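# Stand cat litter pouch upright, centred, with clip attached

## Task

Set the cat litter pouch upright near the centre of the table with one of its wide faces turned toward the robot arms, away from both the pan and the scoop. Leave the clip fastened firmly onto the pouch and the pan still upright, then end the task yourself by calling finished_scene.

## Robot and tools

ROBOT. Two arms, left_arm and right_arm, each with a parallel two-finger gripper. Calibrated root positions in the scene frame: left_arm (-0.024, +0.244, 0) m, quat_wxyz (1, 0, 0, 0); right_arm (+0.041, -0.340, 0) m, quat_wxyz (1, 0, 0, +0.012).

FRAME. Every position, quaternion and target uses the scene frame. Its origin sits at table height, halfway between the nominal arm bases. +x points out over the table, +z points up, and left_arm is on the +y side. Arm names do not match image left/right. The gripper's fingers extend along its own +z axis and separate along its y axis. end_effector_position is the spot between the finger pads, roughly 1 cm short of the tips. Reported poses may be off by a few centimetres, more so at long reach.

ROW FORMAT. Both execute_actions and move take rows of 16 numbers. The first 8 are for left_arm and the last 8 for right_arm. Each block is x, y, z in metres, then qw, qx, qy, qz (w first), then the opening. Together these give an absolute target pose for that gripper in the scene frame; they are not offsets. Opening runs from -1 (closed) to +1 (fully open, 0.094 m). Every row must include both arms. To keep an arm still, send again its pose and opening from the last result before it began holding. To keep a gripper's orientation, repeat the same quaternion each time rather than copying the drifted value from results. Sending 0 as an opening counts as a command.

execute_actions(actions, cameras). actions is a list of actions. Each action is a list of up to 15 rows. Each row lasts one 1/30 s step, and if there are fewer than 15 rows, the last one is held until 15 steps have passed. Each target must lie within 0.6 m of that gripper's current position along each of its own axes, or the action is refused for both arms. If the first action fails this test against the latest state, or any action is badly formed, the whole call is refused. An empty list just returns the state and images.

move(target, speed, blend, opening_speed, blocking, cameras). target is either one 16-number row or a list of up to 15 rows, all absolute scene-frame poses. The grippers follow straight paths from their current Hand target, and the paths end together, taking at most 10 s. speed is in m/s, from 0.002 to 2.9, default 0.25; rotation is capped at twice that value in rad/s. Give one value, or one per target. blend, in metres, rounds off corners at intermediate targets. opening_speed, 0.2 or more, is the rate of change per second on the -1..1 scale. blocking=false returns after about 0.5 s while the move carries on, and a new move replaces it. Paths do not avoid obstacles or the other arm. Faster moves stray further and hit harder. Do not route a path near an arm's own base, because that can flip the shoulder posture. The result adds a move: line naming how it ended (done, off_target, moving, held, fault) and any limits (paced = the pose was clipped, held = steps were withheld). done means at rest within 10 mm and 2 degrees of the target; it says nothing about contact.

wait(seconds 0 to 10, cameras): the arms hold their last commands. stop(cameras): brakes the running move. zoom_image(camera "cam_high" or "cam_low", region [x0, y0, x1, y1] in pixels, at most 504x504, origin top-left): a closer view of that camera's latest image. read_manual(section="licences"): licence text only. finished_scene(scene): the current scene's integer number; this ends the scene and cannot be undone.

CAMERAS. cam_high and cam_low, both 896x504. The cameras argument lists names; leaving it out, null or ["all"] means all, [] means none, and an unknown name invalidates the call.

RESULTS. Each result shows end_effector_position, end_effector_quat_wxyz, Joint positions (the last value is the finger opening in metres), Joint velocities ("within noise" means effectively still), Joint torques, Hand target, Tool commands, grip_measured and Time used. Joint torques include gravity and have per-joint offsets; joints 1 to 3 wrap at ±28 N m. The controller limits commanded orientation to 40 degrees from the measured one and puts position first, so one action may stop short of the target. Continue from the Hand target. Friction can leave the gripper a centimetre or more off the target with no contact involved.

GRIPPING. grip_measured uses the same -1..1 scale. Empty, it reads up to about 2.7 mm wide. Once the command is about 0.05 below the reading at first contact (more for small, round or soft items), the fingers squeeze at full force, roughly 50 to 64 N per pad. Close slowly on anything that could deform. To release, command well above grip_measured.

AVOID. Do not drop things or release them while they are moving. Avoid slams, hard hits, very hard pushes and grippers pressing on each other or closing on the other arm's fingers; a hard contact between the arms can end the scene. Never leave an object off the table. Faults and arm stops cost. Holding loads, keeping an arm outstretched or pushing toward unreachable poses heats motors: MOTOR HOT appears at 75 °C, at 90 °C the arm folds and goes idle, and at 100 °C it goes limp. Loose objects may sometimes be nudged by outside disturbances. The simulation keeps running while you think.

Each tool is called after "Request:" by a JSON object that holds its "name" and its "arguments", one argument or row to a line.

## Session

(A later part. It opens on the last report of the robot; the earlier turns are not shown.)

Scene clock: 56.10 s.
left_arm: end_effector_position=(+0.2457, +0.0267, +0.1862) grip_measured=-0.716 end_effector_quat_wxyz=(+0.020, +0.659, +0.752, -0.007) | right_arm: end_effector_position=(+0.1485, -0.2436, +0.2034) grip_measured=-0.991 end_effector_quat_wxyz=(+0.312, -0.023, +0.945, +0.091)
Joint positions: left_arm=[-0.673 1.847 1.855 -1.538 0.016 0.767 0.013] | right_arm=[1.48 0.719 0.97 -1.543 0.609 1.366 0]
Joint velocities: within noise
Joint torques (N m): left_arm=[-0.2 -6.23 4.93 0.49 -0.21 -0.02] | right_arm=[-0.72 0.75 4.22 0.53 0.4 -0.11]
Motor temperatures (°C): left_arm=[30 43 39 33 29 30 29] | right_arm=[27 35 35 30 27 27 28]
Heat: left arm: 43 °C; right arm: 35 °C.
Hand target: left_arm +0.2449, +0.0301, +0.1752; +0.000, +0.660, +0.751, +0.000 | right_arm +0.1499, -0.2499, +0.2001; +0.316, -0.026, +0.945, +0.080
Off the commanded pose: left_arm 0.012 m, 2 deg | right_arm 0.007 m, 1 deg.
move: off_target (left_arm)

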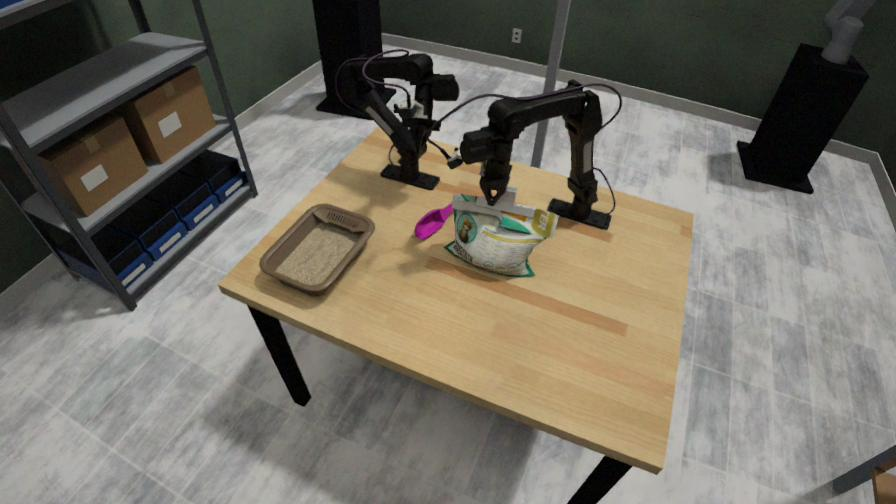

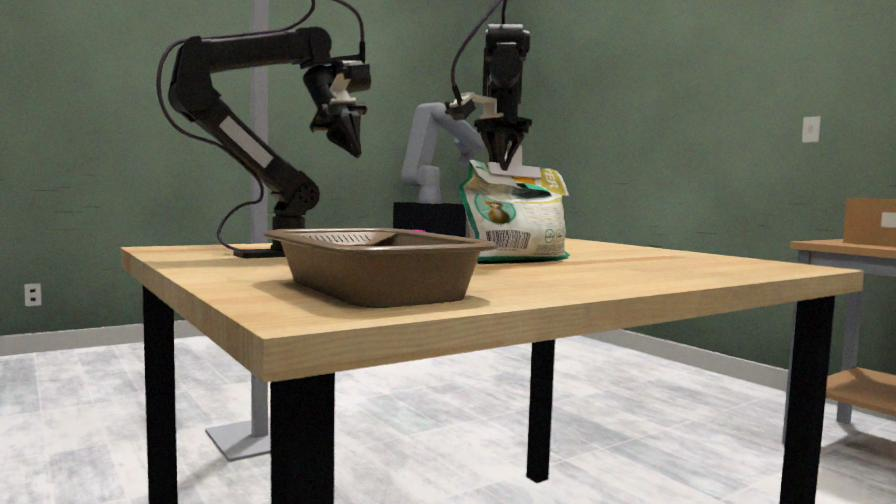

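Request:
{"name": "move", "arguments": {
  "target": [
    [0.247,0.030,0.195,0,0.66,0.751,0,-1, 0.15,-0.25,0.20,0.316,-0.026,0.945,0.080,-1]
  ],
  "speed": 0.06
}}

Request:
{"name": "zoom_image", "arguments": {
  "camera": "cam_low",
  "region": [400, 130, 640, 290]
}}

Request:
{"name": "move", "arguments": {
  "target": [
    [0.247,0.030,0.195,0,0.66,0.751,0,-0.3, 0.15,-0.25,0.20,0.316,-0.026,0.945,0.080,-1]
  ],
  "opening_speed": 0.5
}}

Request:
{"name": "zoom_image", "arguments": {
  "camera": "cam_high",
  "region": [380, 160, 580, 310]
}}

Request:
{"name": "zoom_image", "arguments": {
  "camera": "cam_low",
  "region": [400, 130, 640, 290]
}}

Scene clock: 56.93 s.
left_arm: end_effector_position=(+0.2468, +0.0260, +0.1908) grip_measured=-0.716 end_effector_quat_wxyz=(+0.021, +0.659, +0.752, -0.007) | right_arm: end_effector_position=(+0.1485, -0.2436, +0.2034) grip_measured=-0.991 end_effector_quat_wxyz=(+0.312, -0.023, +0.945, +0.091)
Joint positions: left_arm=[-0.673 1.857 1.887 -1.559 0.016 0.766 0.013] | right_arm=[1.48 0.719 0.97 -1.543 0.609 1.366 0]
Joint velocities: within noise
Joint torques (N m): left_arm=[0.06 -7.54 7.98 0.22 -0.23 0.06] | right_arm=[-0.5 0.65 4.22 0.5 0.44 -0.11]
Motor temperatures (°C): left_arm=[30 43 39 33 29 30 29] | right_arm=[27 35 35 30 27 27 28]
Heat: left arm: 43 °C; right arm: 35 °C.
Hand target: left_arm +0.2469, +0.0301, +0.1947; +0.016, +0.660, +0.751, +0.001 | right_arm +0.1499, -0.2499, +0.2001; +0.316, -0.026, +0.945, +0.080
Off the commanded pose: left_arm 0.006 m, 2 deg | right_arm 0.007 m, 1 deg.
joint sent to its limit (left arm) — joint 4 (wrist pitch), lower limit. The joint targets still meet the commanded pose.
move: done

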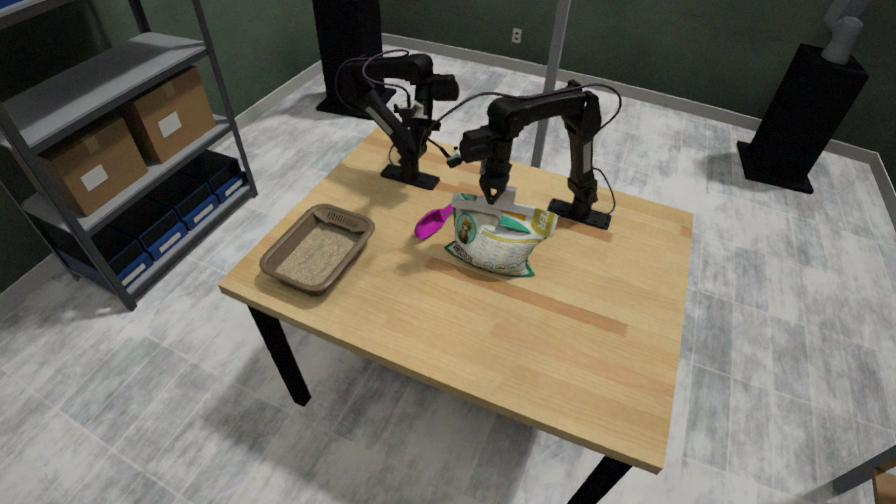

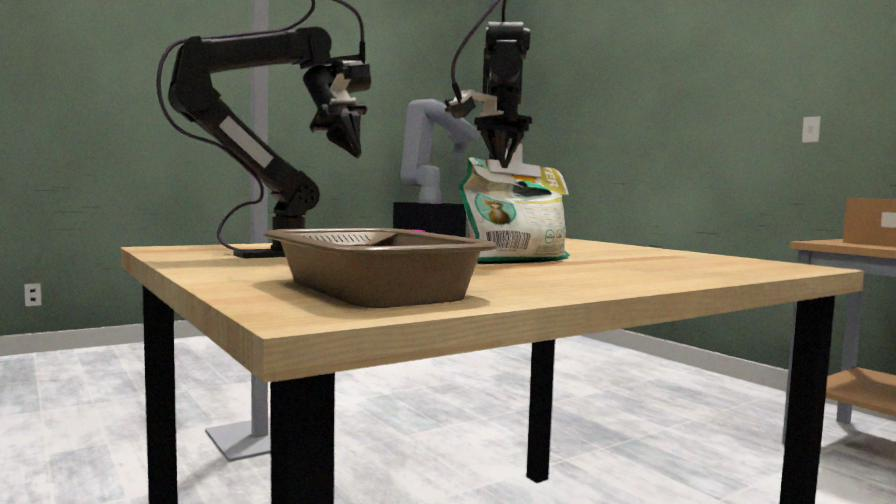

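Scaled by 2.100.

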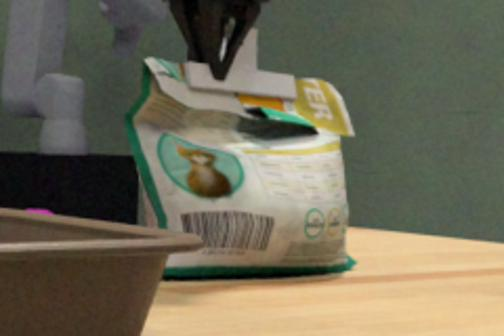

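Scene clock: 58.53 s.
left_arm: end_effector_position=(+0.2458, +0.0268, +0.1907) grip_measured=-0.301 end_effector_quat_wxyz=(+0.018, +0.659, +0.752, -0.007) | right_arm: end_effector_position=(+0.1485, -0.2436, +0.2034) grip_measured=-0.991 end_effector_quat_wxyz=(+0.312, -0.023, +0.945, +0.091)
Joint positions: left_arm=[-0.673 1.857 1.887 -1.564 0.016 0.767 0.033] | right_arm=[1.48 0.719 0.97 -1.543 0.609 1.366 0]
Joint velocities: within noise
Joint torques (N m): left_arm=[0.18 -7.47 7.86 0.26 -0.17 0.06] | right_arm=[-0.83 0.7 4.36 0.54 0.39 -0.08]
Motor temperatures (°C): left_arm=[30 42 39 33 29 30 29] | right_arm=[27 35 35 30 27 27 28]
Heat: left arm: 42 °C; right arm: 35 °C.
Hand target: left_arm +0.2469, +0.0300, +0.1947; +0.016, +0.660, +0.751, +0.001 | right_arm +0.1499, -0.2499, +0.2001; +0.316, -0.026, +0.945, +0.080
Off the commanded pose: left_arm 0.005 m, 2 deg | right_arm 0.007 m, 1 deg.
joint sent to its limit (left arm) — joint 4 (wrist pitch), lower limit. The joint targets still meet the commanded pose.
move: done

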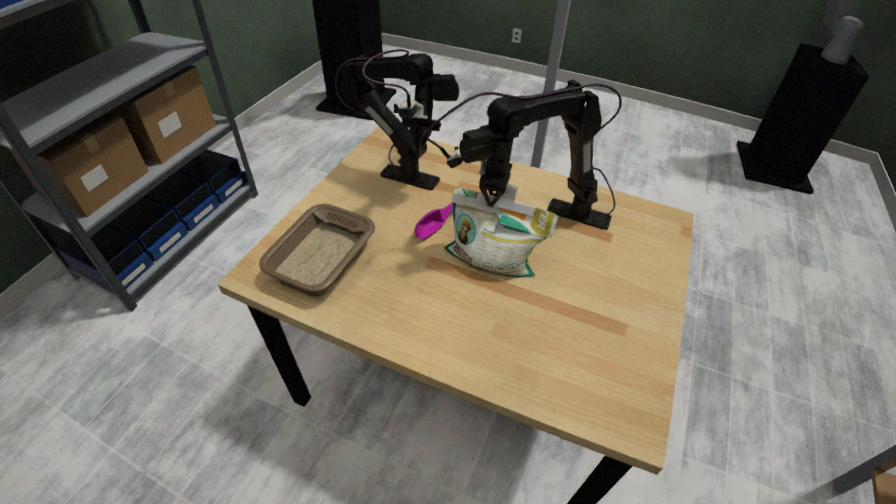

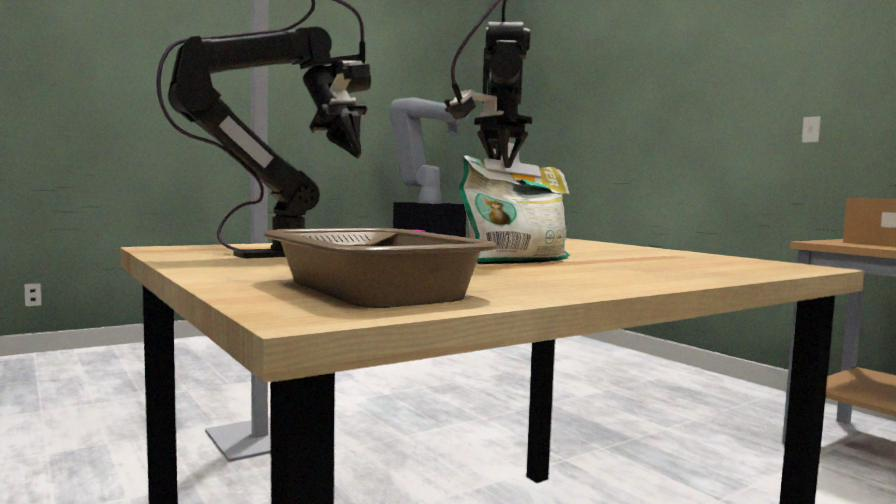

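Scaled by 2.520.

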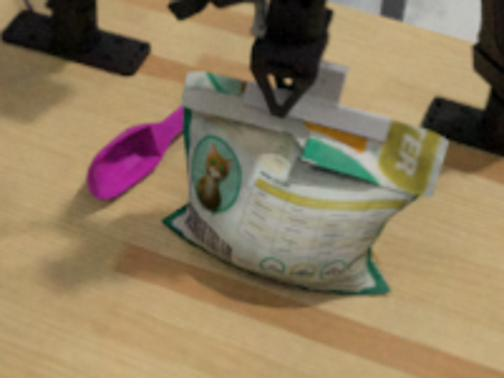

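Scaled by 2.100.

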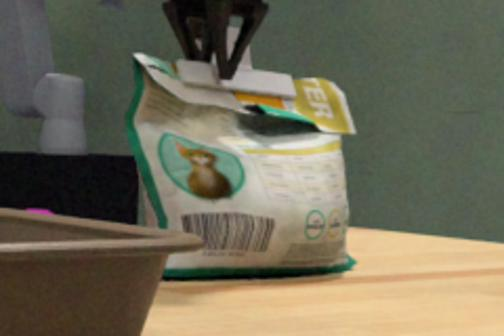

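Request:
{"name": "move", "arguments": {
  "target": [
    [0.245,0.022,0.29,0.10,0.66,0.745,0,-0.1, 0.15,-0.25,0.20,0.316,-0.026,0.945,0.080,-1]
  ],
  "speed": 0.1
}}

Request:
{"name": "zoom_image", "arguments": {
  "camera": "cam_high",
  "region": [380, 160, 580, 310]
}}

Request:
{"name": "zoom_image", "arguments": {
  "camera": "cam_low",
  "region": [400, 130, 640, 290]
}}

Scene clock: 60.00 s.
left_arm: end_effector_position=(+0.2495, +0.0213, +0.2778) grip_measured=-0.101 end_effector_quat_wxyz=(+0.159, +0.655, +0.739, +0.003) | right_arm: end_effector_position=(+0.1485, -0.2436, +0.2034) grip_measured=-0.991 end_effector_quat_wxyz=(+0.312, -0.023, +0.945, +0.091)
Joint positions: left_arm=[-0.682 1.728 2.05 -1.573 0.008 0.767 0.042] | right_arm=[1.48 0.719 0.97 -1.543 0.609 1.366 0]
Joint velocities: within noise
Joint torques (N m): left_arm=[-0.59 -7.95 7.49 0.88 -0.04 -0.06] | right_arm=[-0.75 0.54 4.33 0.51 0.36 -0.07]
Motor temperatures (°C): left_arm=[30 42 39 33 29 30 29] | right_arm=[27 35 35 30 27 27 28]
Heat: left arm: 42 °C; right arm: 35 °C.
Hand target: left_arm +0.2448, +0.0222, +0.2892; +0.172, +0.653, +0.737, +0.003 | right_arm +0.1499, -0.2499, +0.2001; +0.316, -0.026, +0.945, +0.080
Off the commanded pose: left_arm 0.013 m, 7 deg | right_arm 0.007 m, 1 deg.
joint sent to its limit (left arm) — joint 4 (wrist pitch), lower limit. The joint targets are off in orientation, not in position.
move: off_target (left_arm)

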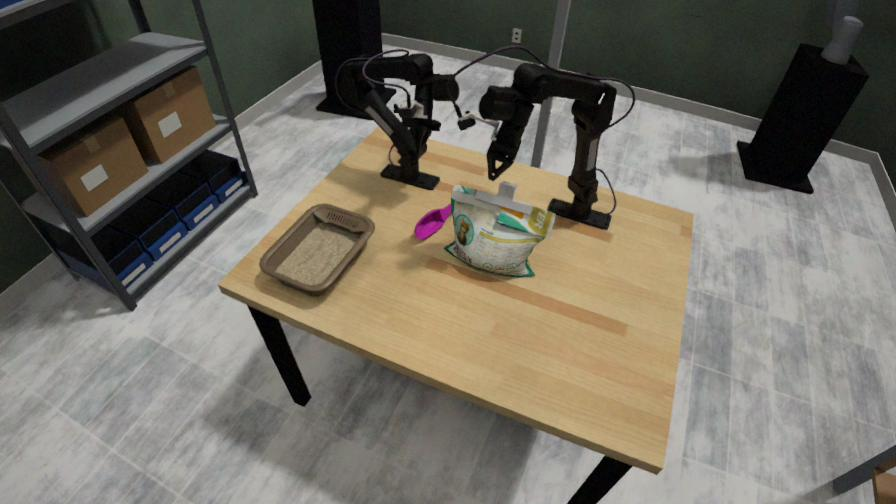

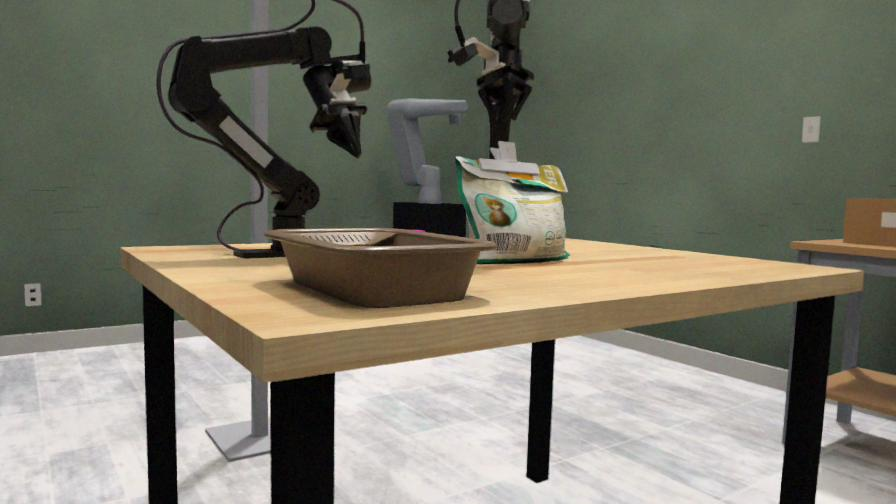

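Scaled by 2.520.

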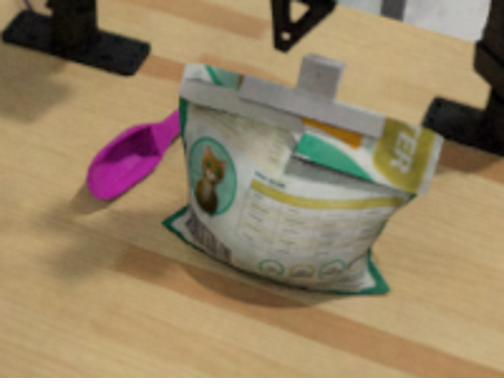

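Scaled by 2.100.

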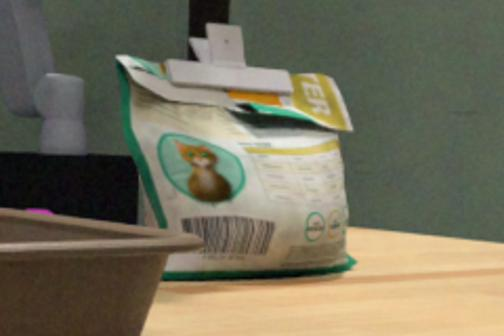

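Request:
{"name": "finished_scene", "arguments": {
  "scene": 1
}}

The scene is finished: the task was done.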